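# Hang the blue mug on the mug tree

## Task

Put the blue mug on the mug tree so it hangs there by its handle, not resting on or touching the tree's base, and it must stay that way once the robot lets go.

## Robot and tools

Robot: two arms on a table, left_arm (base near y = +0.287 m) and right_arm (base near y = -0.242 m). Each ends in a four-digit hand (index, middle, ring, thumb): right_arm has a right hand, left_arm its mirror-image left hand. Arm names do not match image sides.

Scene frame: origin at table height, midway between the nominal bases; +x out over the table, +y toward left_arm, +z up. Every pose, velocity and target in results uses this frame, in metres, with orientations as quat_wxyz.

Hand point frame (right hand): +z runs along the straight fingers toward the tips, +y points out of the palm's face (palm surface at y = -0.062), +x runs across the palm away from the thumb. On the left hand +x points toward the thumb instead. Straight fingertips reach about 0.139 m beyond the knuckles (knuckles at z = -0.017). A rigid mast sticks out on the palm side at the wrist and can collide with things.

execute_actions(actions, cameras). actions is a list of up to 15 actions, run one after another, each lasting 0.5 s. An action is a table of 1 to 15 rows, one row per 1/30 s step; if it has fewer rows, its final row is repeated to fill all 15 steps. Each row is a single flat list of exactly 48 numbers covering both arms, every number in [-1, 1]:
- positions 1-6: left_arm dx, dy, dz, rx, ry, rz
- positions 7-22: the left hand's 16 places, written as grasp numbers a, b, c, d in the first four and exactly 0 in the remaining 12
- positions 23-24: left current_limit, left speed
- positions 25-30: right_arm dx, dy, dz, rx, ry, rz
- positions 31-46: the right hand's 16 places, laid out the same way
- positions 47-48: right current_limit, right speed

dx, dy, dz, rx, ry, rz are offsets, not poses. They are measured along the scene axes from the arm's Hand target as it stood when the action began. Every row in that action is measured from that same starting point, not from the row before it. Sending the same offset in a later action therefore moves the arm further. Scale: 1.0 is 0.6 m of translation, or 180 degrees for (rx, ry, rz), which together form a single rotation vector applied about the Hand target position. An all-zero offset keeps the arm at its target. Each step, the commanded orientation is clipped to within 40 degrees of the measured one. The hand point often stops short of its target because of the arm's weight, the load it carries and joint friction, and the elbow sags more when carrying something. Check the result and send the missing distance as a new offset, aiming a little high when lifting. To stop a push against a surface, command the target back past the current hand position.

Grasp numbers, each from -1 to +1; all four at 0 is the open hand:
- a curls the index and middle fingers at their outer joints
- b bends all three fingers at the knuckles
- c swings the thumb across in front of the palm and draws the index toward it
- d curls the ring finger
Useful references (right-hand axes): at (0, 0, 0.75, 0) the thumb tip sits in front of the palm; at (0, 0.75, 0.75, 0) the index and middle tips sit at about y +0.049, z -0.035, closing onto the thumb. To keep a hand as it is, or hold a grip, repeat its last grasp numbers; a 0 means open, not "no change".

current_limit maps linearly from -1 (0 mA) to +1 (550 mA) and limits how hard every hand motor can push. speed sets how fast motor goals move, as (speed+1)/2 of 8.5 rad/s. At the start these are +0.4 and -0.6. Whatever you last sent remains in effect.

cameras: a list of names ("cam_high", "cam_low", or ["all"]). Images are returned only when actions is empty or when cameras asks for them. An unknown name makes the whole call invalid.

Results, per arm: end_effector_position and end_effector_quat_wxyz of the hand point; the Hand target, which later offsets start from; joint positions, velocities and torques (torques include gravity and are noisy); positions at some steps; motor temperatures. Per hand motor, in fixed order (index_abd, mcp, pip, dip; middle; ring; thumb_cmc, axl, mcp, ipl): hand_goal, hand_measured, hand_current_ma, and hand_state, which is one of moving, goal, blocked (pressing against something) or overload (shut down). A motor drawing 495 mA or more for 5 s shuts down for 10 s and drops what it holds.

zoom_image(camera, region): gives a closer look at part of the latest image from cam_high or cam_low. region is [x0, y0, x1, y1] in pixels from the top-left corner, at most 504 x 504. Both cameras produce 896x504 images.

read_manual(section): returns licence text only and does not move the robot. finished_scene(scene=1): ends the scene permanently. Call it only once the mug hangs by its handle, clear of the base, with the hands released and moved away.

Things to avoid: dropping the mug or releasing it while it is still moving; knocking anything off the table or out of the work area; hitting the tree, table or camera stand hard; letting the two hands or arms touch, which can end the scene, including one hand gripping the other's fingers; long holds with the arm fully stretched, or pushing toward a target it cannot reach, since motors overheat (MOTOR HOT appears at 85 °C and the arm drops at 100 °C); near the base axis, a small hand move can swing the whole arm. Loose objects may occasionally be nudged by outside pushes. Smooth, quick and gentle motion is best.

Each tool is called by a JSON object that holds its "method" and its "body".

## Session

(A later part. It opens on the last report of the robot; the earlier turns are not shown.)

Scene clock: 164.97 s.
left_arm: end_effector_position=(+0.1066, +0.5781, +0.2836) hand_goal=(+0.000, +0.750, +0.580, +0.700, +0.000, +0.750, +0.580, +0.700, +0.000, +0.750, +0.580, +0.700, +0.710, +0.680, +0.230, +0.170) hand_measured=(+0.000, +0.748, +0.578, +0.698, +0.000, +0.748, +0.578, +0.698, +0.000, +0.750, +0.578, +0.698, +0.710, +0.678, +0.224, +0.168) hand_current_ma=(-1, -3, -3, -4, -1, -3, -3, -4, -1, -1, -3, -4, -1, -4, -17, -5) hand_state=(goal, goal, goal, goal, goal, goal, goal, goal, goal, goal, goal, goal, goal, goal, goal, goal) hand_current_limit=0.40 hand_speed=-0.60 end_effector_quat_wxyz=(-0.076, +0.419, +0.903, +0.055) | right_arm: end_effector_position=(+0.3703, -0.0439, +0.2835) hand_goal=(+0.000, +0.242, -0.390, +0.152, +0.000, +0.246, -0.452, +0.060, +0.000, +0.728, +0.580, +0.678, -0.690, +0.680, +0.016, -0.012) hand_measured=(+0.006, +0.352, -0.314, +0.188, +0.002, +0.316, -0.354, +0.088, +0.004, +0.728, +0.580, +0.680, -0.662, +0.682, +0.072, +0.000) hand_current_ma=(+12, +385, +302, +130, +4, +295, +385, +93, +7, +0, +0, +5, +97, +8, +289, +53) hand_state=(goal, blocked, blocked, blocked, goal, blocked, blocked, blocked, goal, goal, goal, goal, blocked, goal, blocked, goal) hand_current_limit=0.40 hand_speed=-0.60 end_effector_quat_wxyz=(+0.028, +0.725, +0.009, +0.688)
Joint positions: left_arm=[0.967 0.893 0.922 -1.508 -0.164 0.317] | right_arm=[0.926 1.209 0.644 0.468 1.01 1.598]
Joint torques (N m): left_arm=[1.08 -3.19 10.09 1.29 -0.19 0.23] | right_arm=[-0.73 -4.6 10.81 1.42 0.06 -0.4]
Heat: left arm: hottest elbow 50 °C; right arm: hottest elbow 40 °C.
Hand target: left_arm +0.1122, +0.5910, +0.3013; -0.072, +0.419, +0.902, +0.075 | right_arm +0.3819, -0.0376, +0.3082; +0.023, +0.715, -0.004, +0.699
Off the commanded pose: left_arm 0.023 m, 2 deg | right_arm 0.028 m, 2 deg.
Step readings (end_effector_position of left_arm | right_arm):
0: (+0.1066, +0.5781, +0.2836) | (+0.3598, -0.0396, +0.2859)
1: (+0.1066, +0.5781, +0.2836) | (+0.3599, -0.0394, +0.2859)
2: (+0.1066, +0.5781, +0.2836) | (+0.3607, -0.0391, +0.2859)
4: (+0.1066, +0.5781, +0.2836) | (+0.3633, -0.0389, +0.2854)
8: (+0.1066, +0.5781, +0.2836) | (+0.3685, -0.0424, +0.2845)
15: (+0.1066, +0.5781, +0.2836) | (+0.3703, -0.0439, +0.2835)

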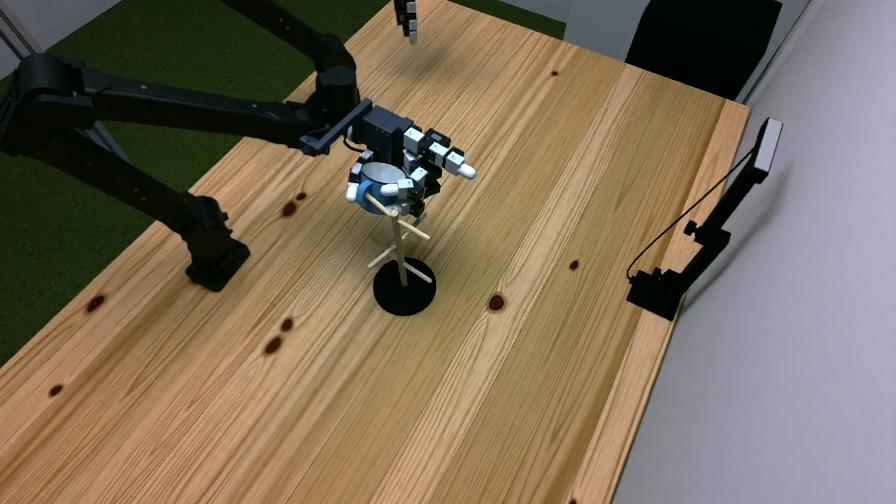

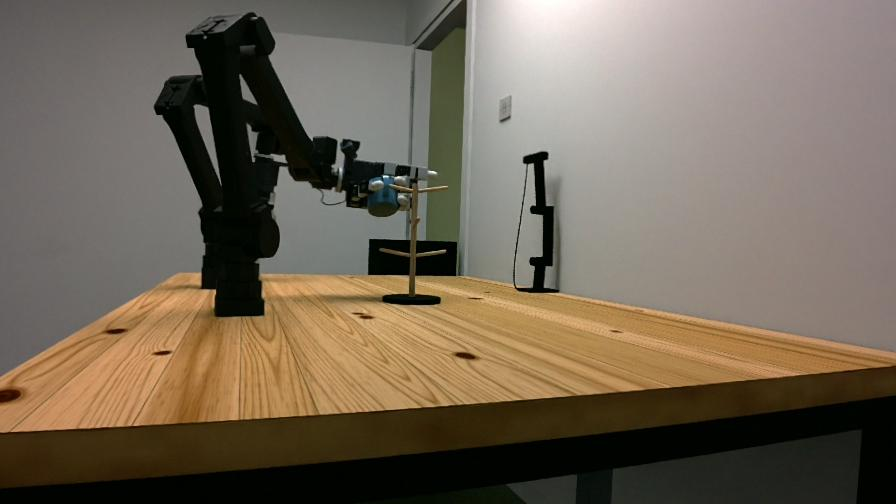

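{"method": "execute_actions", "body": {"actions": [[[0,0,0,0,0,0,0,0,0,0,0,0,0,0,0,0,0,0,0,0,0,0,0.4,-0.6,0.018,-0.003,-0.003,0,0,0,0.62,0.2,0.86,0,0,0,0,0,0,0,0,0,0,0,0,0,0.4,-0.6]]], "cameras": ["all"]}}

{"method": "zoom_image", "body": {"camera": "cam_high", "region": [340, 150, 440, 230]}}

{"method": "zoom_image", "body": {"camera": "cam_low", "region": [345, 150, 445, 230]}}

Scene clock: 167.90 s.
left_arm: end_effector_position=(+0.1066, +0.5781, +0.2836) hand_goal=(+0.000, +0.750, +0.580, +0.700, +0.000, +0.750, +0.580, +0.700, +0.000, +0.750, +0.580, +0.700, +0.710, +0.680, +0.230, +0.170) hand_measured=(+0.000, +0.748, +0.578, +0.698, +0.000, +0.748, +0.578, +0.698, +0.000, +0.750, +0.578, +0.698, +0.710, +0.678, +0.224, +0.168) hand_current_ma=(-1, -3, -3, -4, -1, -3, -3, -4, -1, -1, -3, -4, -1, -4, -17, -5) hand_state=(goal, goal, goal, goal, goal, goal, goal, goal, goal, goal, goal, goal, goal, goal, goal, goal) hand_current_limit=0.40 hand_speed=-0.60 end_effector_quat_wxyz=(-0.076, +0.419, +0.903, +0.055) | right_arm: end_effector_position=(+0.3796, -0.0455, +0.2802) hand_goal=(+0.000, +0.242, -0.390, +0.152, +0.000, +0.246, -0.452, +0.060, +0.000, +0.728, +0.580, +0.678, -0.690, +0.680, +0.016, -0.012) hand_measured=(+0.006, +0.352, -0.314, +0.188, +0.002, +0.316, -0.354, +0.088, +0.004, +0.728, +0.580, +0.680, -0.662, +0.682, +0.072, +0.000) hand_current_ma=(+12, +385, +302, +130, +4, +295, +385, +93, +7, +0, +0, +5, +97, +8, +289, +53) hand_state=(goal, blocked, blocked, blocked, goal, blocked, blocked, blocked, goal, goal, goal, goal, blocked, goal, blocked, goal) hand_current_limit=0.40 hand_speed=-0.60 end_effector_quat_wxyz=(+0.031, +0.727, +0.012, +0.685)
Joint positions: left_arm=[0.967 0.893 0.922 -1.508 -0.164 0.317] | right_arm=[0.902 1.226 0.651 0.468 0.986 1.597]
Joint torques (N m): left_arm=[0.85 -2.96 9.99 1.33 -0.19 0.22] | right_arm=[-0.67 -4.6 11.19 1.78 0.01 -0.4]
Heat: left arm: hottest elbow 51 °C; right arm: hottest elbow 40 °C.
Hand target: left_arm +0.1122, +0.5910, +0.3013; -0.072, +0.419, +0.902, +0.075 | right_arm +0.3926, -0.0393, +0.3064; +0.023, +0.715, -0.004, +0.699
Off the commanded pose: left_arm 0.023 m, 2 deg | right_arm 0.030 m, 3 deg.
Step readings (end_effector_position of left_arm | right_arm):
0: (+0.1066, +0.5781, +0.2836) | (+0.3703, -0.0439, +0.2835)
1: (+0.1066, +0.5781, +0.2836) | (+0.3703, -0.0437, +0.2835)
2: (+0.1066, +0.5781, +0.2836) | (+0.3710, -0.0436, +0.2833)
4: (+0.1066, +0.5781, +0.2836) | (+0.3736, -0.0428, +0.2829)
8: (+0.1066, +0.5781, +0.2836) | (+0.3782, -0.0441, +0.2814)
15: (+0.1066, +0.5781, +0.2836) | (+0.3796, -0.0455, +0.2802)

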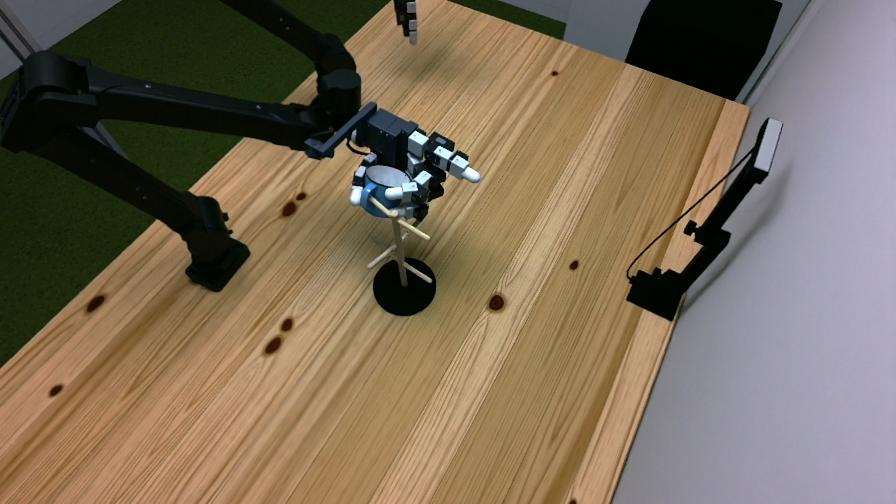

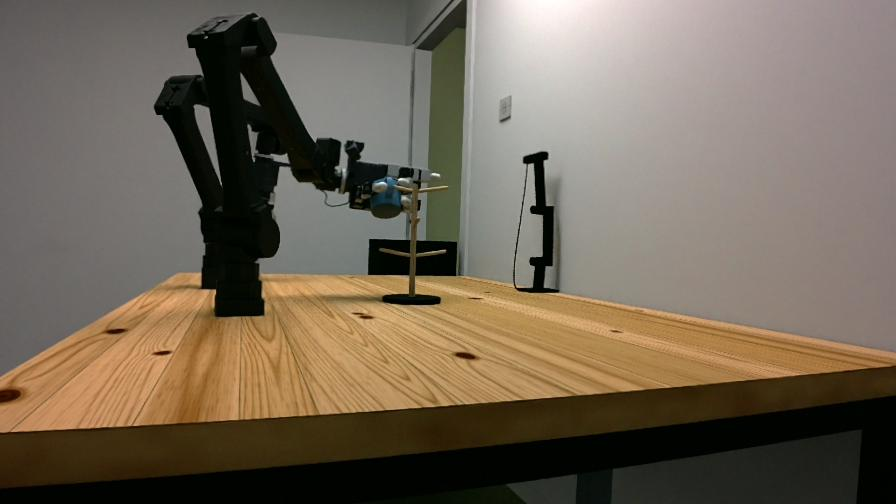

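Scaled by 5.040 from the camera's 896x504 image, which has a finer 1280x720 frame.

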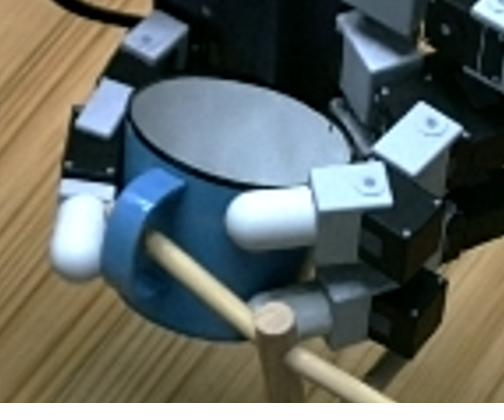

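Scaled by 5.040 from the camera's 896x504 image, which has a finer 1280x720 frame.

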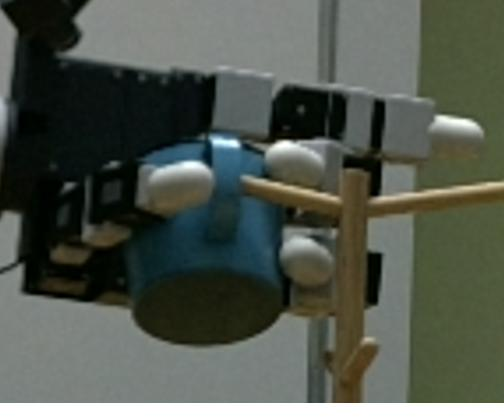

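{"method": "execute_actions", "body": {"actions": [[[0,0,0,0,0,0,0,0,0,0,0,0,0,0,0,0,0,0,0,0,0,0,0.4,-0.6,0.0,0.0,-0.01,0,0,0,0.62,0.2,0.86,0,0,0,0,0,0,0,0,0,0,0,0,0,0.4,-0.6]]], "cameras": ["all"]}}

{"method": "zoom_image", "body": {"camera": "cam_high", "region": [340, 150, 440, 230]}}

{"method": "zoom_image", "body": {"camera": "cam_low", "region": [345, 150, 445, 230]}}

Scene clock: 176.50 s.
left_arm: end_effector_position=(+0.1066, +0.5781, +0.2836) hand_goal=(+0.000, +0.750, +0.580, +0.700, +0.000, +0.750, +0.580, +0.700, +0.000, +0.750, +0.580, +0.700, +0.710, +0.680, +0.230, +0.170) hand_measured=(+0.000, +0.748, +0.578, +0.698, +0.000, +0.748, +0.578, +0.698, +0.000, +0.750, +0.578, +0.698, +0.710, +0.678, +0.224, +0.168) hand_current_ma=(-1, -3, -3, -4, -1, -3, -3, -4, -1, -1, -3, -4, -1, -4, -17, -5) hand_state=(goal, goal, goal, goal, goal, goal, goal, goal, goal, goal, goal, goal, goal, goal, goal, goal) hand_current_limit=0.40 hand_speed=-0.60 end_effector_quat_wxyz=(-0.076, +0.419, +0.903, +0.055) | right_arm: end_effector_position=(+0.3810, -0.0436, +0.2768) hand_goal=(+0.000, +0.242, -0.390, +0.152, +0.000, +0.246, -0.452, +0.060, +0.000, +0.728, +0.580, +0.678, -0.690, +0.680, +0.016, -0.012) hand_measured=(+0.006, +0.352, -0.314, +0.188, +0.002, +0.316, -0.354, +0.088, +0.004, +0.728, +0.580, +0.680, -0.662, +0.682, +0.072, +0.000) hand_current_ma=(+12, +385, +302, +130, +4, +295, +385, +93, +7, +0, +0, +5, +97, +8, +289, +53) hand_state=(goal, blocked, blocked, blocked, goal, blocked, blocked, blocked, goal, goal, goal, goal, blocked, goal, blocked, goal) hand_current_limit=0.40 hand_speed=-0.60 end_effector_quat_wxyz=(+0.032, +0.728, +0.014, +0.684)
Joint positions: left_arm=[0.967 0.893 0.922 -1.508 -0.164 0.317] | right_arm=[0.901 1.238 0.651 0.476 0.983 1.597]
Joint torques (N m): left_arm=[0.97 -2.9 9.99 1.36 -0.19 0.23] | right_arm=[-1.32 -6.18 10.21 2.61 0.02 -0.43]
Motor temperatures (°C): left_arm=[30 28 51 29 28 29] | right_arm=[34 32 43 34 28 26]
Heat: left arm: hottest elbow 51 °C; right arm: hottest elbow 43 °C.
Hand target: left_arm +0.1122, +0.5910, +0.3013; -0.072, +0.419, +0.902, +0.075 | right_arm +0.3927, -0.0394, +0.3005; +0.023, +0.715, -0.004, +0.699
Off the commanded pose: left_arm 0.023 m, 2 deg | right_arm 0.027 m, 3 deg.
Step readings (end_effector_position of left_arm | right_arm):
0: (+0.1066, +0.5781, +0.2836) | (+0.3796, -0.0455, +0.2802)
1: (+0.1066, +0.5781, +0.2836) | (+0.3796, -0.0455, +0.2802)
2: (+0.1066, +0.5781, +0.2836) | (+0.3797, -0.0454, +0.2801)
4: (+0.1066, +0.5781, +0.2836) | (+0.3798, -0.0452, +0.2795)
8: (+0.1066, +0.5781, +0.2836) | (+0.3807, -0.0442, +0.2776)
15: (+0.1066, +0.5781, +0.2836) | (+0.3810, -0.0436, +0.2768)

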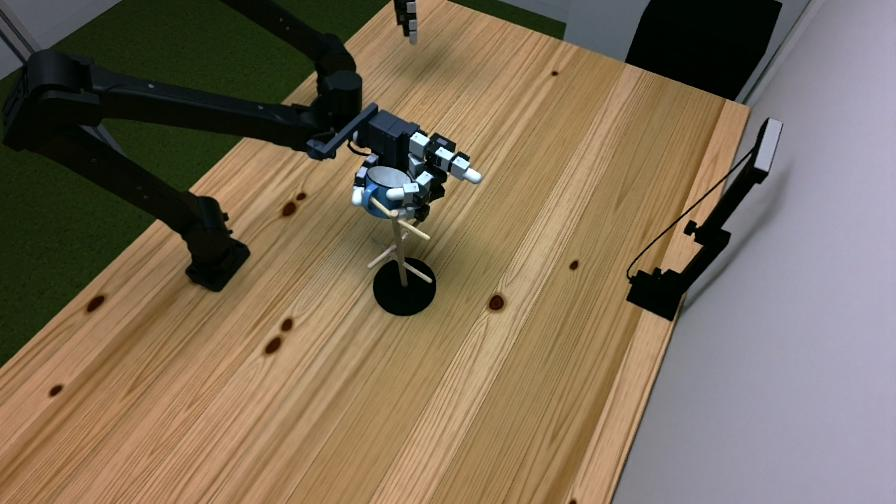

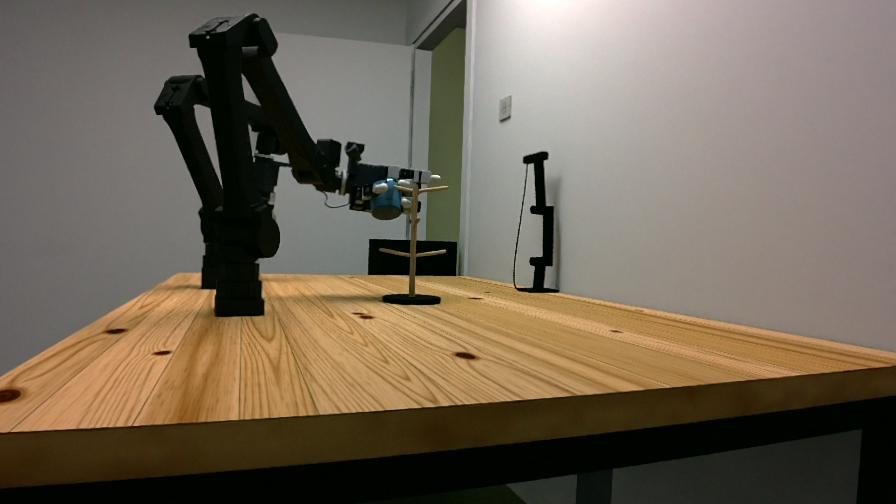

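Scaled by 5.040 from the camera's 896x504 image, which has a finer 1280x720 frame.

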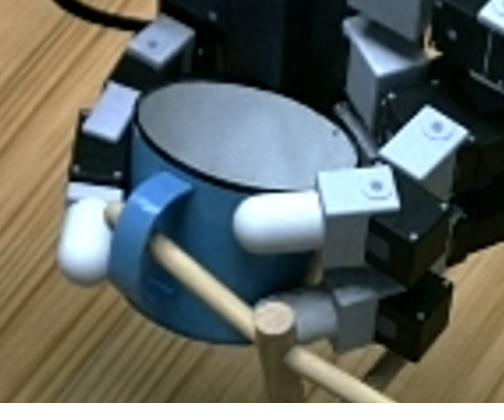

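Scaled by 5.040 from the camera's 896x504 image, which has a finer 1280x720 frame.

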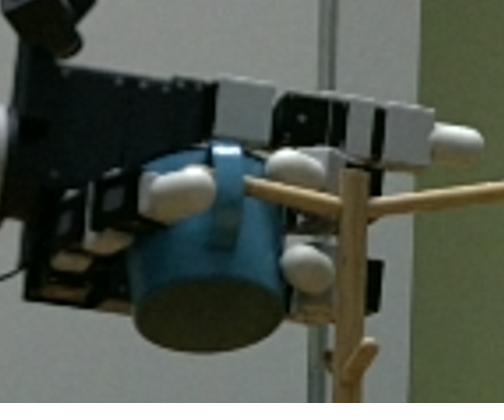

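{"method": "execute_actions", "body": {"actions": [[[0,0,0,0,0,0,0,0,0,0,0,0,0,0,0,0,0,0,0,0,0,0,0.4,-0.6,0.0,0.0,-0.005,0,0,0,0.62,0.2,0.86,0,0,0,0,0,0,0,0,0,0,0,0,0,0.4,-0.6]],[[0,0,0,0,0,0,0,0,0,0,0,0,0,0,0,0,0,0,0,0,0,0,0.4,-0.6,0.0,0.0,0,0,0,0,0.60,0.18,0.86,0,0,0,0,0,0,0,0,0,0,0,0,0,0.4,-0.85]]], "cameras": ["all"]}}

{"method": "zoom_image", "body": {"camera": "cam_high", "region": [340, 150, 440, 230]}}

{"method": "zoom_image", "body": {"camera": "cam_low", "region": [345, 150, 445, 230]}}

Scene clock: 178.87 s.
left_arm: end_effector_position=(+0.1066, +0.5781, +0.2836) hand_goal=(+0.000, +0.750, +0.580, +0.700, +0.000, +0.750, +0.580, +0.700, +0.000, +0.750, +0.580, +0.700, +0.710, +0.680, +0.230, +0.170) hand_measured=(+0.000, +0.748, +0.578, +0.698, +0.000, +0.748, +0.578, +0.698, +0.000, +0.750, +0.578, +0.698, +0.710, +0.678, +0.224, +0.168) hand_current_ma=(-1, -3, -3, -4, -1, -3, -3, -4, -1, -1, -3, -4, -1, -4, -17, -5) hand_state=(goal, goal, goal, goal, goal, goal, goal, goal, goal, goal, goal, goal, goal, goal, goal, goal) hand_current_limit=0.40 hand_speed=-0.60 end_effector_quat_wxyz=(-0.076, +0.419, +0.903, +0.055) | right_arm: end_effector_position=(+0.3816, -0.0428, +0.2760) hand_goal=(+0.000, +0.266, -0.378, +0.166, +0.000, +0.286, -0.416, +0.088, +0.000, +0.756, +0.580, +0.676, -0.692, +0.680, +0.016, -0.012) hand_measured=(+0.006, +0.352, -0.314, +0.190, +0.002, +0.318, -0.354, +0.100, +0.004, +0.754, +0.580, +0.678, -0.662, +0.684, +0.072, +0.000) hand_current_ma=(+12, +369, +248, +78, +4, +119, +235, +37, +7, -4, +0, +7, +105, +11, +289, +53) hand_state=(goal, blocked, blocked, blocked, goal, blocked, blocked, goal, goal, goal, goal, goal, blocked, goal, blocked, goal) hand_current_limit=0.40 hand_speed=-0.85 end_effector_quat_wxyz=(+0.030, +0.727, +0.013, +0.686)
Joint positions: left_arm=[0.967 0.893 0.922 -1.508 -0.164 0.317] | right_arm=[0.901 1.243 0.651 0.486 0.983 1.597]
Joint torques (N m): left_arm=[0.79 -2.96 10.04 1.32 -0.19 0.22] | right_arm=[-0.79 -6.3 9.85 2.36 0 -0.44]
Heat: left arm: hottest elbow 51 °C; right arm: hottest elbow 43 °C.
Hand target: left_arm +0.1122, +0.5910, +0.3013; -0.072, +0.419, +0.902, +0.075 | right_arm +0.3926, -0.0393, +0.2974; +0.023, +0.715, -0.004, +0.699
Off the commanded pose: left_arm 0.023 m, 2 deg | right_arm 0.024 m, 3 deg.
Step readings (end_effector_position of left_arm | right_arm):
0: (+0.1066, +0.5781, +0.2836) | (+0.3810, -0.0436, +0.2768)
1: (+0.1066, +0.5781, +0.2836) | (+0.3810, -0.0436, +0.2768)
2: (+0.1066, +0.5781, +0.2836) | (+0.3811, -0.0435, +0.2768)
4: (+0.1066, +0.5781, +0.2836) | (+0.3812, -0.0433, +0.2768)
8: (+0.1066, +0.5781, +0.2836) | (+0.3815, -0.0430, +0.2764)
15: (+0.1066, +0.5781, +0.2836) | (+0.3816, -0.0428, +0.2760)
16: (+0.1066, +0.5781, +0.2836) | (+0.3816, -0.0428, +0.2760)
17: (+0.1066, +0.5781, +0.2836) | (+0.3816, -0.0428, +0.2760)
19: (+0.1066, +0.5781, +0.2836) | (+0.3816, -0.0428, +0.2760)
23: (+0.1066, +0.5781, +0.2836) | (+0.3816, -0.0428, +0.2760)
30: (+0.1066, +0.5781, +0.2836) | (+0.3816, -0.0428, +0.2760)

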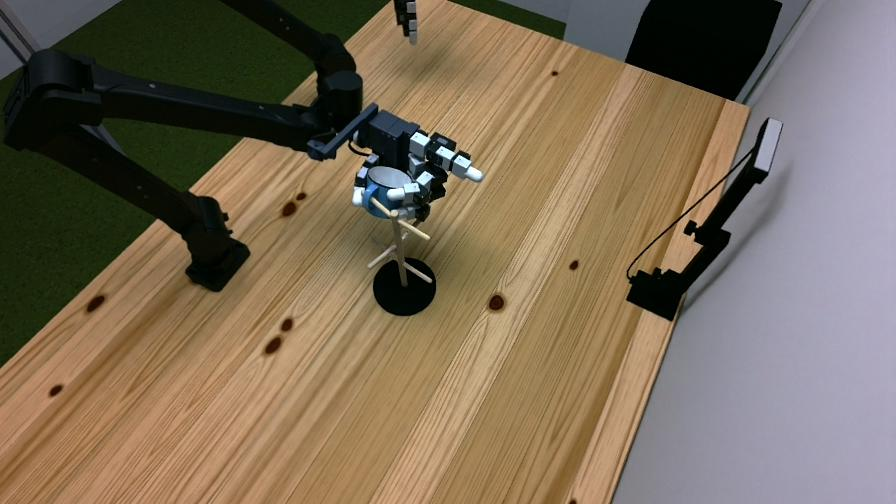

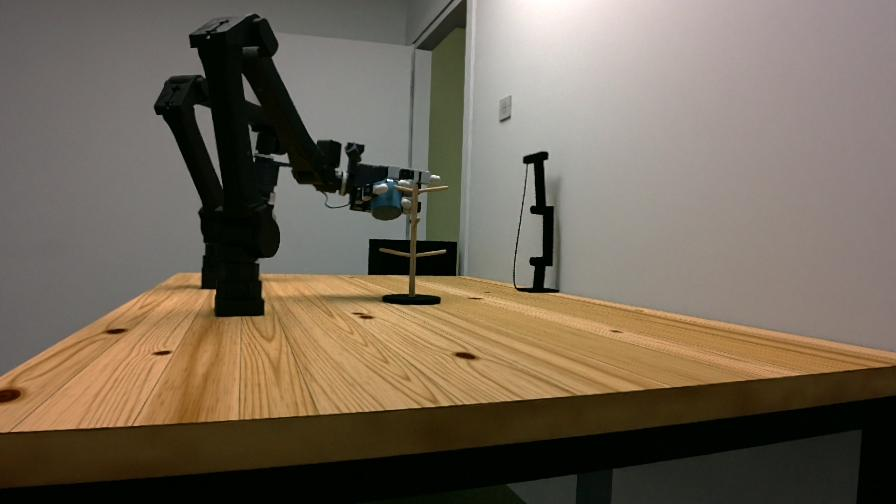

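Scaled by 5.040 from the camera's 896x504 image, which has a finer 1280x720 frame.

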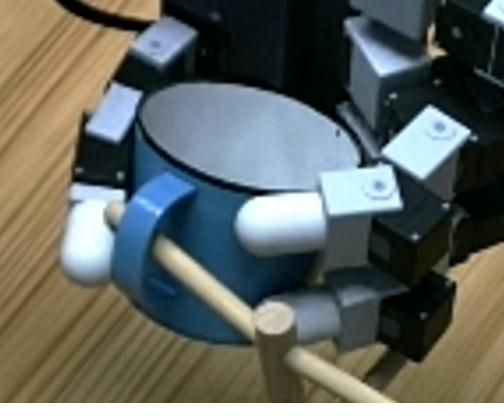

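Scaled by 5.040 from the camera's 896x504 image, which has a finer 1280x720 frame.

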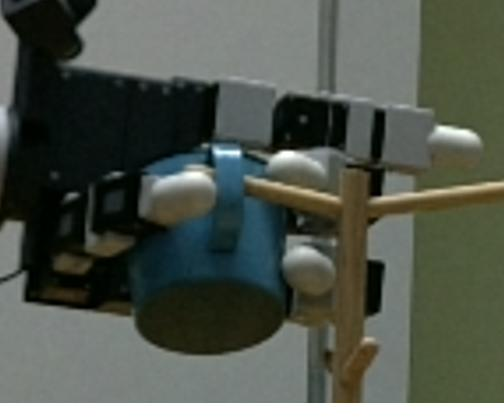

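{"method": "execute_actions", "body": {"actions": [[[0,0,0,0,0,0,0,0,0,0,0,0,0,0,0,0,0,0,0,0,0,0,0.4,-0.6,0.0,0.0,0,0,0,0,0.58,0.165,0.86,0,0,0,0,0,0,0,0,0,0,0,0,0,0.4,-0.85]],[[0,0,0,0,0,0,0,0,0,0,0,0,0,0,0,0,0,0,0,0,0,0,0.4,-0.6,0.0,0.0,0,0,0,0,0.565,0.15,0.86,0,0,0,0,0,0,0,0,0,0,0,0,0,0.4,-0.85]]], "cameras": ["all"]}}

{"method": "zoom_image", "body": {"camera": "cam_high", "region": [340, 150, 440, 230]}}

{"method": "zoom_image", "body": {"camera": "cam_low", "region": [345, 150, 445, 230]}}

Scene clock: 180.70 s.
left_arm: end_effector_position=(+0.1066, +0.5781, +0.2836) hand_goal=(+0.000, +0.750, +0.580, +0.700, +0.000, +0.750, +0.580, +0.700, +0.000, +0.750, +0.580, +0.700, +0.710, +0.680, +0.230, +0.170) hand_measured=(+0.000, +0.748, +0.578, +0.698, +0.000, +0.748, +0.578, +0.698, +0.000, +0.750, +0.578, +0.698, +0.710, +0.678, +0.224, +0.168) hand_current_ma=(-1, -3, -3, -4, -1, -3, -3, -4, -1, -1, -3, -4, -1, -4, -17, -5) hand_state=(goal, goal, goal, goal, goal, goal, goal, goal, goal, goal, goal, goal, goal, goal, goal, goal) hand_current_limit=0.40 hand_speed=-0.60 end_effector_quat_wxyz=(-0.076, +0.419, +0.903, +0.055) | right_arm: end_effector_position=(+0.3817, -0.0429, +0.2761) hand_goal=(+0.000, +0.304, -0.356, +0.194, +0.000, +0.346, -0.354, +0.138, +0.000, +0.796, +0.580, +0.674, -0.696, +0.680, +0.016, -0.014) hand_measured=(+0.006, +0.338, -0.324, +0.204, +0.002, +0.346, -0.354, +0.136, +0.004, +0.794, +0.580, +0.676, -0.664, +0.686, +0.052, -0.002) hand_current_ma=(+12, +130, +113, +31, +4, -1, +1, -5, +7, -4, +0, +7, +112, +16, +169, +46) hand_state=(goal, blocked, blocked, goal, goal, goal, goal, goal, goal, goal, goal, goal, blocked, goal, blocked, goal) hand_current_limit=0.40 hand_speed=-0.85 end_effector_quat_wxyz=(+0.031, +0.727, +0.013, +0.685)
Joint positions: left_arm=[0.967 0.893 0.922 -1.508 -0.164 0.317] | right_arm=[0.901 1.243 0.651 0.486 0.982 1.596]
Joint torques (N m): left_arm=[0.91 -3.08 9.96 1.31 -0.2 0.23] | right_arm=[-1.38 -5.54 9.94 2.32 0.01 -0.42]
Heat: left arm: hottest elbow 51 °C; right arm: hottest elbow 43 °C.
Hand target: left_arm +0.1122, +0.5910, +0.3013; -0.072, +0.419, +0.902, +0.075 | right_arm +0.3927, -0.0394, +0.2975; +0.023, +0.715, -0.004, +0.699
Off the commanded pose: left_arm 0.023 m, 2 deg | right_arm 0.024 m, 3 deg.
Step readings (end_effector_position of left_arm | right_arm):
0: (+0.1066, +0.5781, +0.2836) | (+0.3816, -0.0428, +0.2760)
1: (+0.1066, +0.5781, +0.2836) | (+0.3816, -0.0428, +0.2760)
2: (+0.1066, +0.5781, +0.2836) | (+0.3816, -0.0428, +0.2760)
4: (+0.1066, +0.5781, +0.2836) | (+0.3816, -0.0427, +0.2760)
8: (+0.1066, +0.5781, +0.2836) | (+0.3816, -0.0427, +0.2760)
15: (+0.1066, +0.5781, +0.2836) | (+0.3816, -0.0427, +0.2760)
16: (+0.1066, +0.5781, +0.2836) | (+0.3816, -0.0427, +0.2760)
17: (+0.1066, +0.5781, +0.2836) | (+0.3816, -0.0427, +0.2760)
19: (+0.1066, +0.5781, +0.2836) | (+0.3816, -0.0427, +0.2760)
23: (+0.1066, +0.5781, +0.2836) | (+0.3817, -0.0429, +0.2761)
30: (+0.1066, +0.5781, +0.2836) | (+0.3817, -0.0429, +0.2761)

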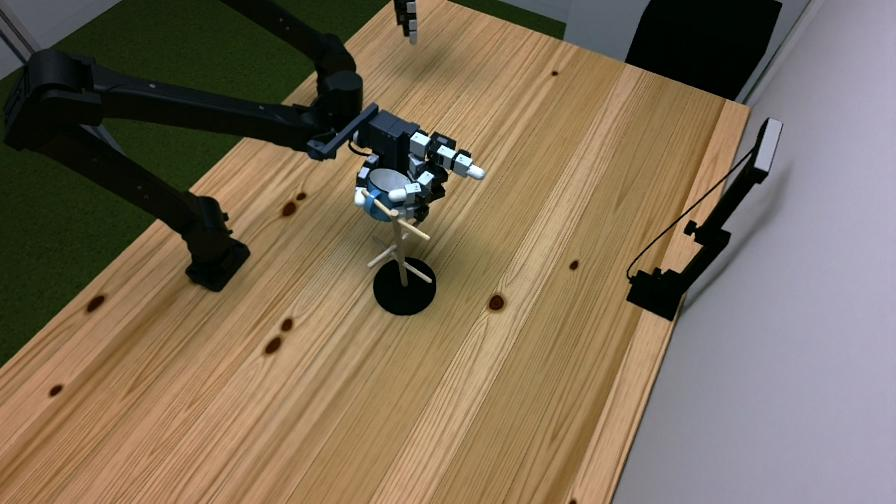

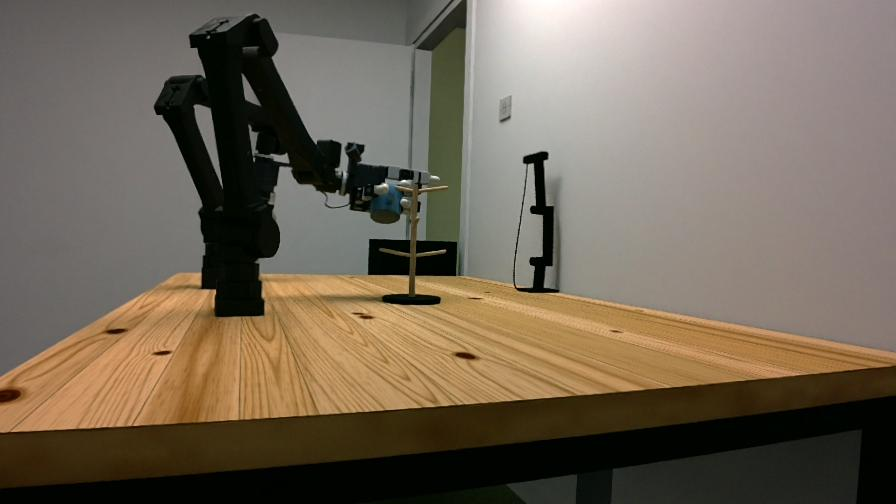

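Scaled by 5.040 from the camera's 896x504 image, which has a finer 1280x720 frame.

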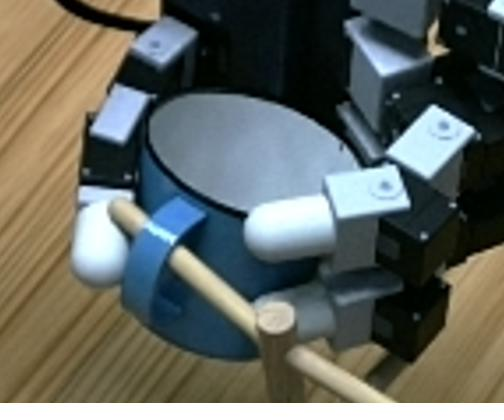

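Scaled by 5.040 from the camera's 896x504 image, which has a finer 1280x720 frame.

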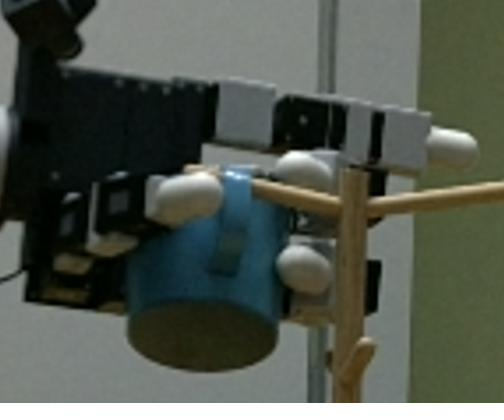

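{"method": "execute_actions", "body": {"actions": [[[0,0,0,0,0,0,0,0,0,0,0,0,0,0,0,0,0,0,0,0,0,0,0.4,-0.6,0.0,0.0,0,0,0,0,0.55,0.135,0.86,0,0,0,0,0,0,0,0,0,0,0,0,0,0.4,-0.85]],[[0,0,0,0,0,0,0,0,0,0,0,0,0,0,0,0,0,0,0,0,0,0,0.4,-0.6,0.0,0.0,0,0,0,0,0.535,0.12,0.86,0,0,0,0,0,0,0,0,0,0,0,0,0,0.4,-0.85]]], "cameras": ["all"]}}

{"method": "zoom_image", "body": {"camera": "cam_high", "region": [340, 150, 440, 230]}}

{"method": "zoom_image", "body": {"camera": "cam_low", "region": [345, 150, 445, 230]}}

Scene clock: 182.43 s.
left_arm: end_effector_position=(+0.1066, +0.5781, +0.2836) hand_goal=(+0.000, +0.750, +0.580, +0.700, +0.000, +0.750, +0.580, +0.700, +0.000, +0.750, +0.580, +0.700, +0.710, +0.680, +0.230, +0.170) hand_measured=(+0.000, +0.748, +0.578, +0.698, +0.000, +0.748, +0.578, +0.698, +0.000, +0.750, +0.578, +0.698, +0.710, +0.678, +0.224, +0.168) hand_current_ma=(-1, -3, -3, -4, -1, -3, -3, -4, -1, -1, -3, -4, -1, -4, -17, -5) hand_state=(goal, goal, goal, goal, goal, goal, goal, goal, goal, goal, goal, goal, goal, goal, goal, goal) hand_current_limit=0.40 hand_speed=-0.60 end_effector_quat_wxyz=(-0.076, +0.419, +0.903, +0.055) | right_arm: end_effector_position=(+0.3817, -0.0429, +0.2762) hand_goal=(+0.000, +0.340, -0.338, +0.216, +0.000, +0.406, -0.300, +0.182, +0.000, +0.838, +0.580, +0.670, -0.698, +0.680, +0.016, -0.016) hand_measured=(+0.006, +0.350, -0.324, +0.222, +0.002, +0.404, -0.302, +0.180, +0.004, +0.836, +0.580, +0.672, -0.664, +0.686, +0.044, -0.006) hand_current_ma=(+12, +31, +45, +15, +4, -3, -5, -7, +7, -4, +0, +7, +120, +16, +127, +38) hand_state=(goal, goal, goal, goal, goal, goal, goal, goal, goal, goal, goal, goal, blocked, goal, blocked, goal) hand_current_limit=0.40 hand_speed=-0.85 end_effector_quat_wxyz=(+0.031, +0.727, +0.014, +0.685)
Joint positions: left_arm=[0.967 0.893 0.922 -1.508 -0.164 0.317] | right_arm=[0.901 1.243 0.651 0.486 0.982 1.595]
Joint torques (N m): left_arm=[0.97 -3.02 10.02 1.31 -0.19 0.23] | right_arm=[-1.2 -5.89 10.04 2.59 -0.01 -0.38]
Heat: left arm: hottest elbow 51 °C; right arm: hottest elbow 43 °C.
Hand target: left_arm +0.1122, +0.5910, +0.3013; -0.072, +0.419, +0.902, +0.075 | right_arm +0.3926, -0.0393, +0.2975; +0.023, +0.715, -0.004, +0.699
Off the commanded pose: left_arm 0.023 m, 2 deg | right_arm 0.024 m, 3 deg.
Step readings (end_effector_position of left_arm | right_arm):
0: (+0.1066, +0.5781, +0.2836) | (+0.3817, -0.0429, +0.2761)
1: (+0.1066, +0.5781, +0.2836) | (+0.3817, -0.0429, +0.2761)
2: (+0.1066, +0.5781, +0.2836) | (+0.3817, -0.0429, +0.2761)
4: (+0.1066, +0.5781, +0.2836) | (+0.3817, -0.0429, +0.2761)
8: (+0.1066, +0.5781, +0.2836) | (+0.3817, -0.0429, +0.2761)
15: (+0.1066, +0.5781, +0.2836) | (+0.3817, -0.0429, +0.2761)
16: (+0.1066, +0.5781, +0.2836) | (+0.3817, -0.0429, +0.2761)
17: (+0.1066, +0.5781, +0.2836) | (+0.3817, -0.0429, +0.2761)
19: (+0.1066, +0.5781, +0.2836) | (+0.3817, -0.0429, +0.2762)
23: (+0.1066, +0.5781, +0.2836) | (+0.3817, -0.0429, +0.2762)
30: (+0.1066, +0.5781, +0.2836) | (+0.3817, -0.0429, +0.2762)

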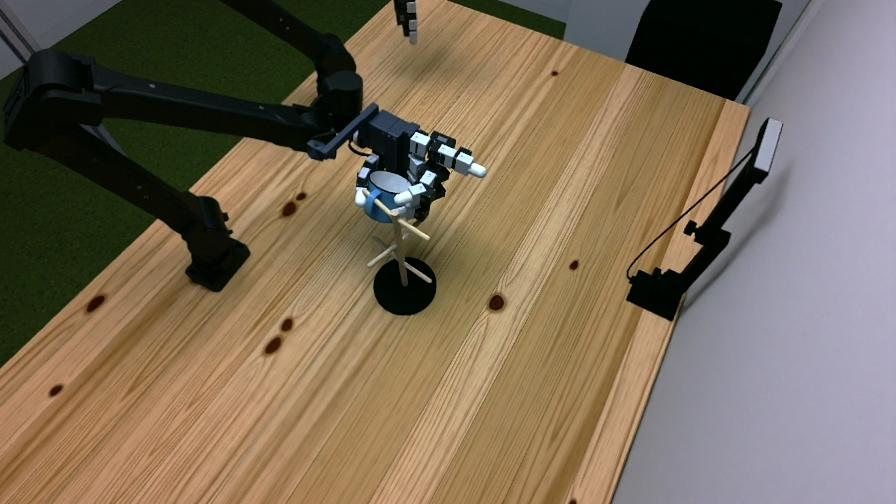

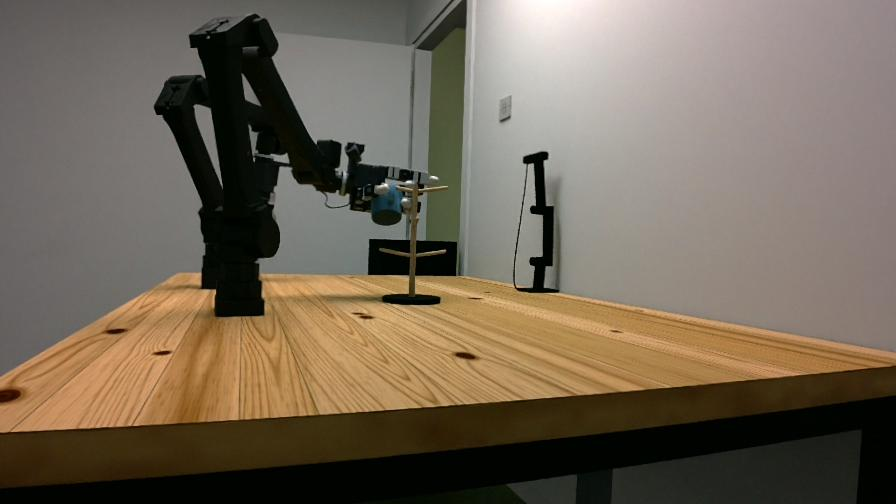

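Scaled by 5.040 from the camera's 896x504 image, which has a finer 1280x720 frame.

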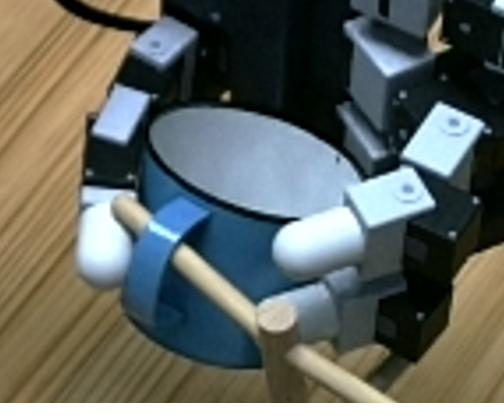

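Scaled by 5.040 from the camera's 896x504 image, which has a finer 1280x720 frame.

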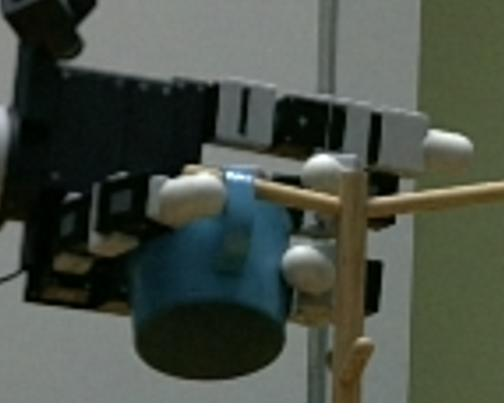

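{"method": "execute_actions", "body": {"actions": [[[0,0,0,0,0,0,0,0,0,0,0,0,0,0,0,0,0,0,0,0,0,0,0.4,-0.6,0.0,0.0,0,0,0,0,0.52,0.105,0.855,0,0,0,0,0,0,0,0,0,0,0,0,0,0.4,-0.85]],[[0,0,0,0,0,0,0,0,0,0,0,0,0,0,0,0,0,0,0,0,0,0,0.4,-0.6,0.0,0.0,0,0,0,0,0.505,0.09,0.85,0,0,0,0,0,0,0,0,0,0,0,0,0,0.4,-0.85]]], "cameras": ["all"]}}

{"method": "zoom_image", "body": {"camera": "cam_high", "region": [340, 150, 440, 230]}}

{"method": "zoom_image", "body": {"camera": "cam_low", "region": [345, 150, 445, 230]}}

Scene clock: 184.33 s.
left_arm: end_effector_position=(+0.1066, +0.5781, +0.2836) hand_goal=(+0.000, +0.750, +0.580, +0.700, +0.000, +0.750, +0.580, +0.700, +0.000, +0.750, +0.580, +0.700, +0.710, +0.680, +0.230, +0.170) hand_measured=(+0.000, +0.748, +0.578, +0.698, +0.000, +0.748, +0.578, +0.698, +0.000, +0.750, +0.578, +0.698, +0.710, +0.678, +0.224, +0.168) hand_current_ma=(-1, -3, -3, -4, -1, -3, -3, -4, -1, -1, -3, -4, -1, -4, -17, -5) hand_state=(goal, goal, goal, goal, goal, goal, goal, goal, goal, goal, goal, goal, goal, goal, goal, goal) hand_current_limit=0.40 hand_speed=-0.60 end_effector_quat_wxyz=(-0.076, +0.419, +0.903, +0.055) | right_arm: end_effector_position=(+0.3822, -0.0438, +0.2767) hand_goal=(+0.000, +0.382, -0.314, +0.238, +0.000, +0.466, -0.246, +0.222, +0.000, +0.878, +0.580, +0.668, -0.684, +0.680, +0.018, -0.016) hand_measured=(+0.006, +0.384, -0.312, +0.238, +0.002, +0.464, -0.248, +0.220, +0.004, +0.876, +0.580, +0.670, -0.664, +0.686, +0.030, -0.012) hand_current_ma=(+12, +3, +4, +0, +4, -3, -5, -7, +7, -4, +0, +7, +66, +17, +48, +14) hand_state=(goal, goal, goal, goal, goal, goal, goal, goal, goal, goal, goal, goal, blocked, goal, goal, goal) hand_current_limit=0.40 hand_speed=-0.85 end_effector_quat_wxyz=(+0.033, +0.727, +0.014, +0.686)
Joint positions: left_arm=[0.967 0.893 0.922 -1.508 -0.164 0.317] | right_arm=[0.899 1.243 0.651 0.487 0.982 1.59]
Joint torques (N m): left_arm=[0.97 -2.84 10.02 1.36 -0.18 0.22] | right_arm=[-0.03 -4.37 9.91 2.43 0.03 -0.37]
Heat: left arm: hottest elbow 51 °C; right arm: hottest elbow 43 °C.
Hand target: left_arm +0.1122, +0.5910, +0.3013; -0.072, +0.419, +0.902, +0.075 | right_arm +0.3926, -0.0393, +0.2975; +0.023, +0.715, -0.004, +0.699
Off the commanded pose: left_arm 0.023 m, 2 deg | right_arm 0.024 m, 3 deg.
Step readings (end_effector_position of left_arm | right_arm):
0: (+0.1066, +0.5781, +0.2836) | (+0.3817, -0.0429, +0.2762)
1: (+0.1066, +0.5781, +0.2836) | (+0.3817, -0.0429, +0.2762)
2: (+0.1066, +0.5781, +0.2836) | (+0.3817, -0.0429, +0.2763)
4: (+0.1066, +0.5781, +0.2836) | (+0.3818, -0.0430, +0.2764)
8: (+0.1066, +0.5781, +0.2836) | (+0.3821, -0.0435, +0.2767)
15: (+0.1066, +0.5781, +0.2836) | (+0.3822, -0.0438, +0.2767)
16: (+0.1066, +0.5781, +0.2836) | (+0.3822, -0.0438, +0.2767)
17: (+0.1066, +0.5781, +0.2836) | (+0.3822, -0.0438, +0.2767)
19: (+0.1066, +0.5781, +0.2836) | (+0.3822, -0.0438, +0.2767)
23: (+0.1066, +0.5781, +0.2836) | (+0.3822, -0.0438, +0.2767)
30: (+0.1066, +0.5781, +0.2836) | (+0.3822, -0.0438, +0.2767)

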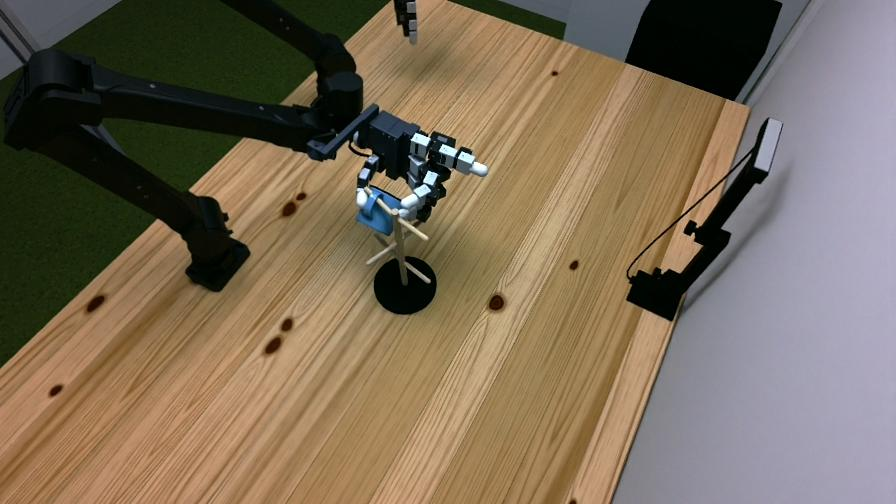

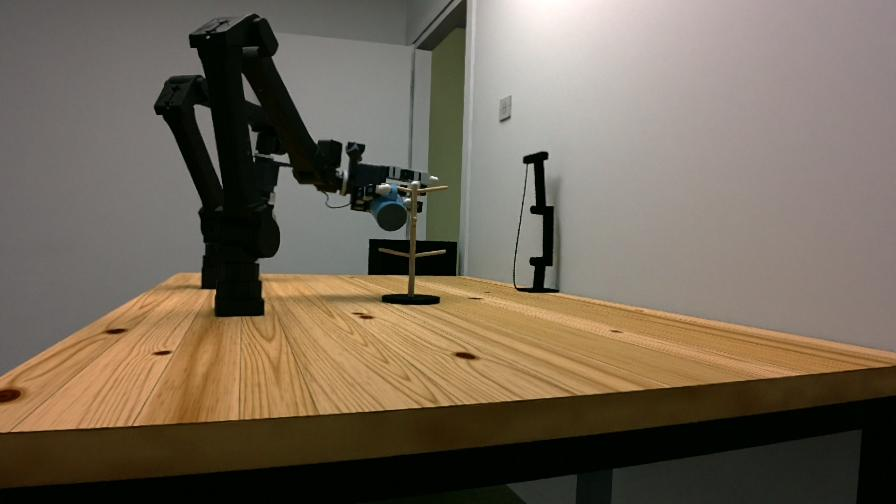

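Scaled by 5.040 from the camera's 896x504 image, which has a finer 1280x720 frame.

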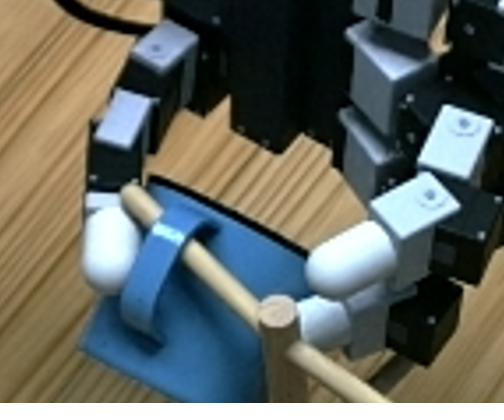

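Scaled by 5.040 from the camera's 896x504 image, which has a finer 1280x720 frame.

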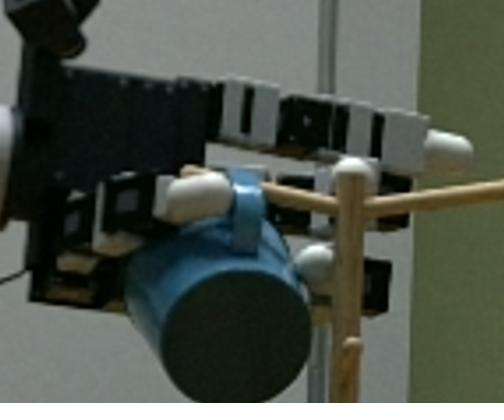

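{"method": "execute_actions", "body": {"actions": [[[0,0,0,0,0,0,0,0,0,0,0,0,0,0,0,0,0,0,0,0,0,0,0.4,-0.6,0.0,0.0,0,0,0,0,0.47,0.07,0.85,0,0,0,0,0,0,0,0,0,0,0,0,0,0.4,-0.85]],[[0,0,0,0,0,0,0,0,0,0,0,0,0,0,0,0,0,0,0,0,0,0,0.4,-0.6,0.0,0.0,0,0,0,0,0.43,0.04,0.85,0,0,0,0,0,0,0,0,0,0,0,0,0,0.4,-0.85]]], "cameras": ["all"]}}

{"method": "zoom_image", "body": {"camera": "cam_high", "region": [340, 150, 440, 230]}}

{"method": "zoom_image", "body": {"camera": "cam_low", "region": [345, 150, 445, 230]}}

Scene clock: 190.97 s.
left_arm: end_effector_position=(+0.1066, +0.5781, +0.2836) hand_goal=(+0.000, +0.750, +0.580, +0.700, +0.000, +0.750, +0.580, +0.700, +0.000, +0.750, +0.580, +0.700, +0.710, +0.680, +0.230, +0.170) hand_measured=(+0.000, +0.748, +0.578, +0.698, +0.000, +0.748, +0.578, +0.698, +0.000, +0.750, +0.578, +0.698, +0.710, +0.678, +0.224, +0.168) hand_current_ma=(-1, -3, -3, -4, -1, -3, -3, -4, -1, -1, -3, -4, -1, -4, -17, -5) hand_state=(goal, goal, goal, goal, goal, goal, goal, goal, goal, goal, goal, goal, goal, goal, goal, goal) hand_current_limit=0.40 hand_speed=-0.60 end_effector_quat_wxyz=(-0.076, +0.419, +0.903, +0.055) | right_arm: end_effector_position=(+0.3822, -0.0438, +0.2767) hand_goal=(+0.000, +0.442, -0.262, +0.300, +0.000, +0.572, -0.116, +0.332, +0.000, +0.946, +0.580, +0.666, -0.692, +0.680, +0.018, -0.014) hand_measured=(+0.006, +0.440, -0.264, +0.298, +0.002, +0.570, -0.118, +0.330, +0.004, +0.944, +0.580, +0.668, -0.664, +0.686, +0.028, -0.012) hand_current_ma=(+12, -3, -5, -7, +4, -3, -5, -7, +7, -4, +0, +7, +97, +17, +37, +6) hand_state=(goal, goal, goal, goal, goal, goal, goal, goal, goal, goal, goal, goal, blocked, goal, goal, goal) hand_current_limit=0.40 hand_speed=-0.85 end_effector_quat_wxyz=(+0.033, +0.727, +0.014, +0.686)
Joint positions: left_arm=[0.967 0.893 0.922 -1.508 -0.164 0.317] | right_arm=[0.899 1.243 0.651 0.487 0.982 1.59]
Joint torques (N m): left_arm=[1.08 -2.96 10.02 1.29 -0.2 0.21] | right_arm=[-1.08 -5.25 10.07 2.47 0.03 -0.35]
Heat: left arm: hottest elbow 51 °C; right arm: hottest elbow 44 °C.
Hand target: left_arm +0.1122, +0.5910, +0.3013; -0.072, +0.419, +0.902, +0.075 | right_arm +0.3926, -0.0393, +0.2975; +0.023, +0.715, -0.004, +0.699
Off the commanded pose: left_arm 0.023 m, 2 deg | right_arm 0.024 m, 3 deg.
Step readings (end_effector_position of left_arm | right_arm):
0: (+0.1066, +0.5781, +0.2836) | (+0.3822, -0.0438, +0.2767)
1: (+0.1066, +0.5781, +0.2836) | (+0.3822, -0.0438, +0.2767)
2: (+0.1066, +0.5781, +0.2836) | (+0.3822, -0.0438, +0.2767)
4: (+0.1066, +0.5781, +0.2836) | (+0.3822, -0.0438, +0.2767)
8: (+0.1066, +0.5781, +0.2836) | (+0.3822, -0.0438, +0.2767)
15: (+0.1066, +0.5781, +0.2836) | (+0.3822, -0.0438, +0.2767)
16: (+0.1066, +0.5781, +0.2836) | (+0.3822, -0.0438, +0.2767)
17: (+0.1066, +0.5781, +0.2836) | (+0.3822, -0.0438, +0.2767)
19: (+0.1066, +0.5781, +0.2836) | (+0.3822, -0.0438, +0.2767)
23: (+0.1066, +0.5781, +0.2836) | (+0.3822, -0.0438, +0.2767)
30: (+0.1066, +0.5781, +0.2836) | (+0.3822, -0.0438, +0.2767)

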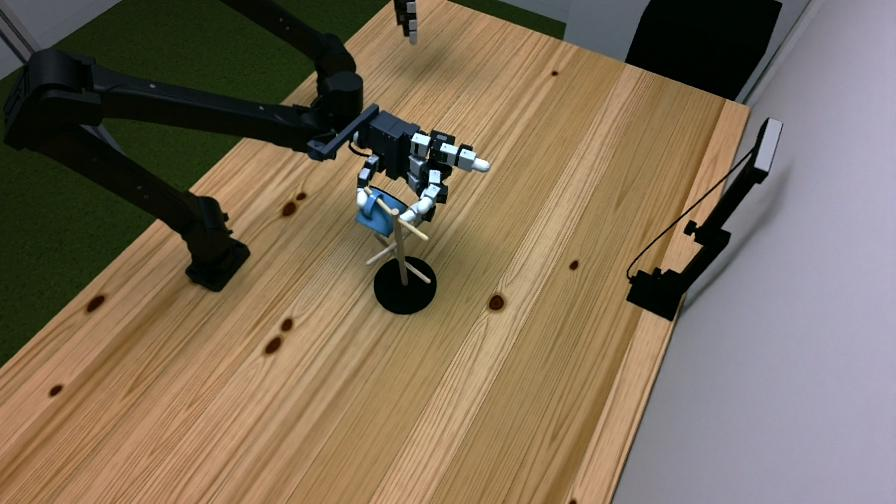

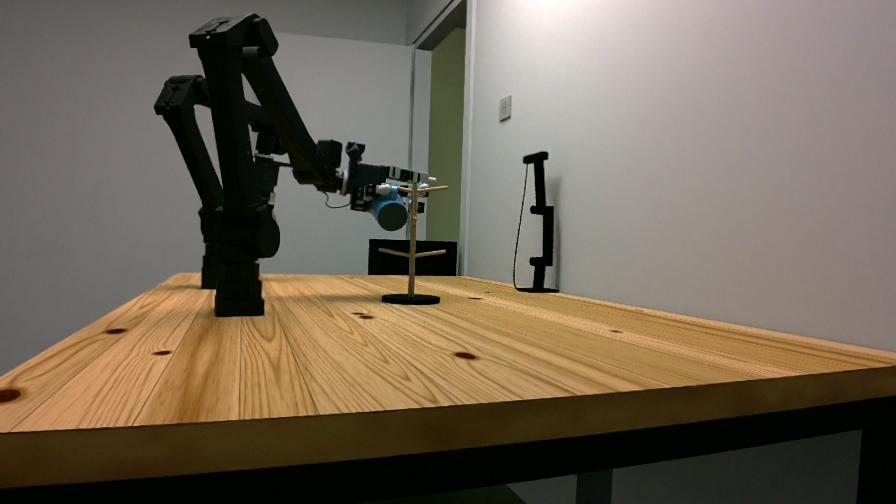

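Scaled by 5.040 from the camera's 896x504 image, which has a finer 1280x720 frame.

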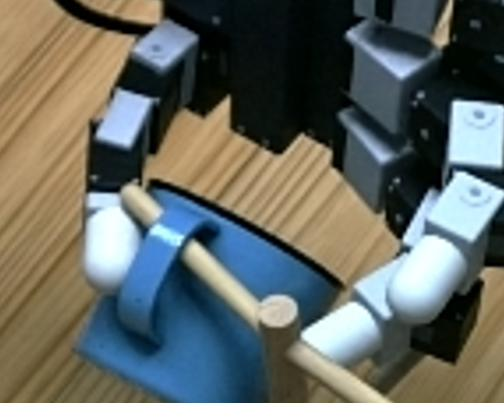

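Scaled by 5.040 from the camera's 896x504 image, which has a finer 1280x720 frame.

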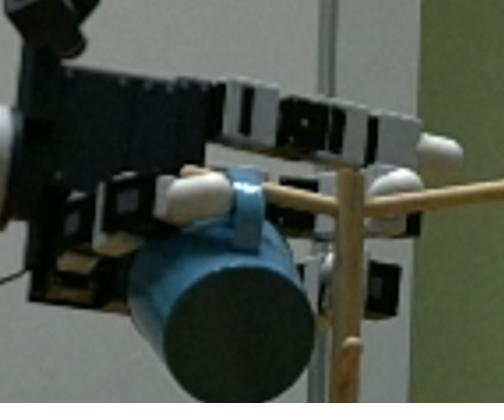

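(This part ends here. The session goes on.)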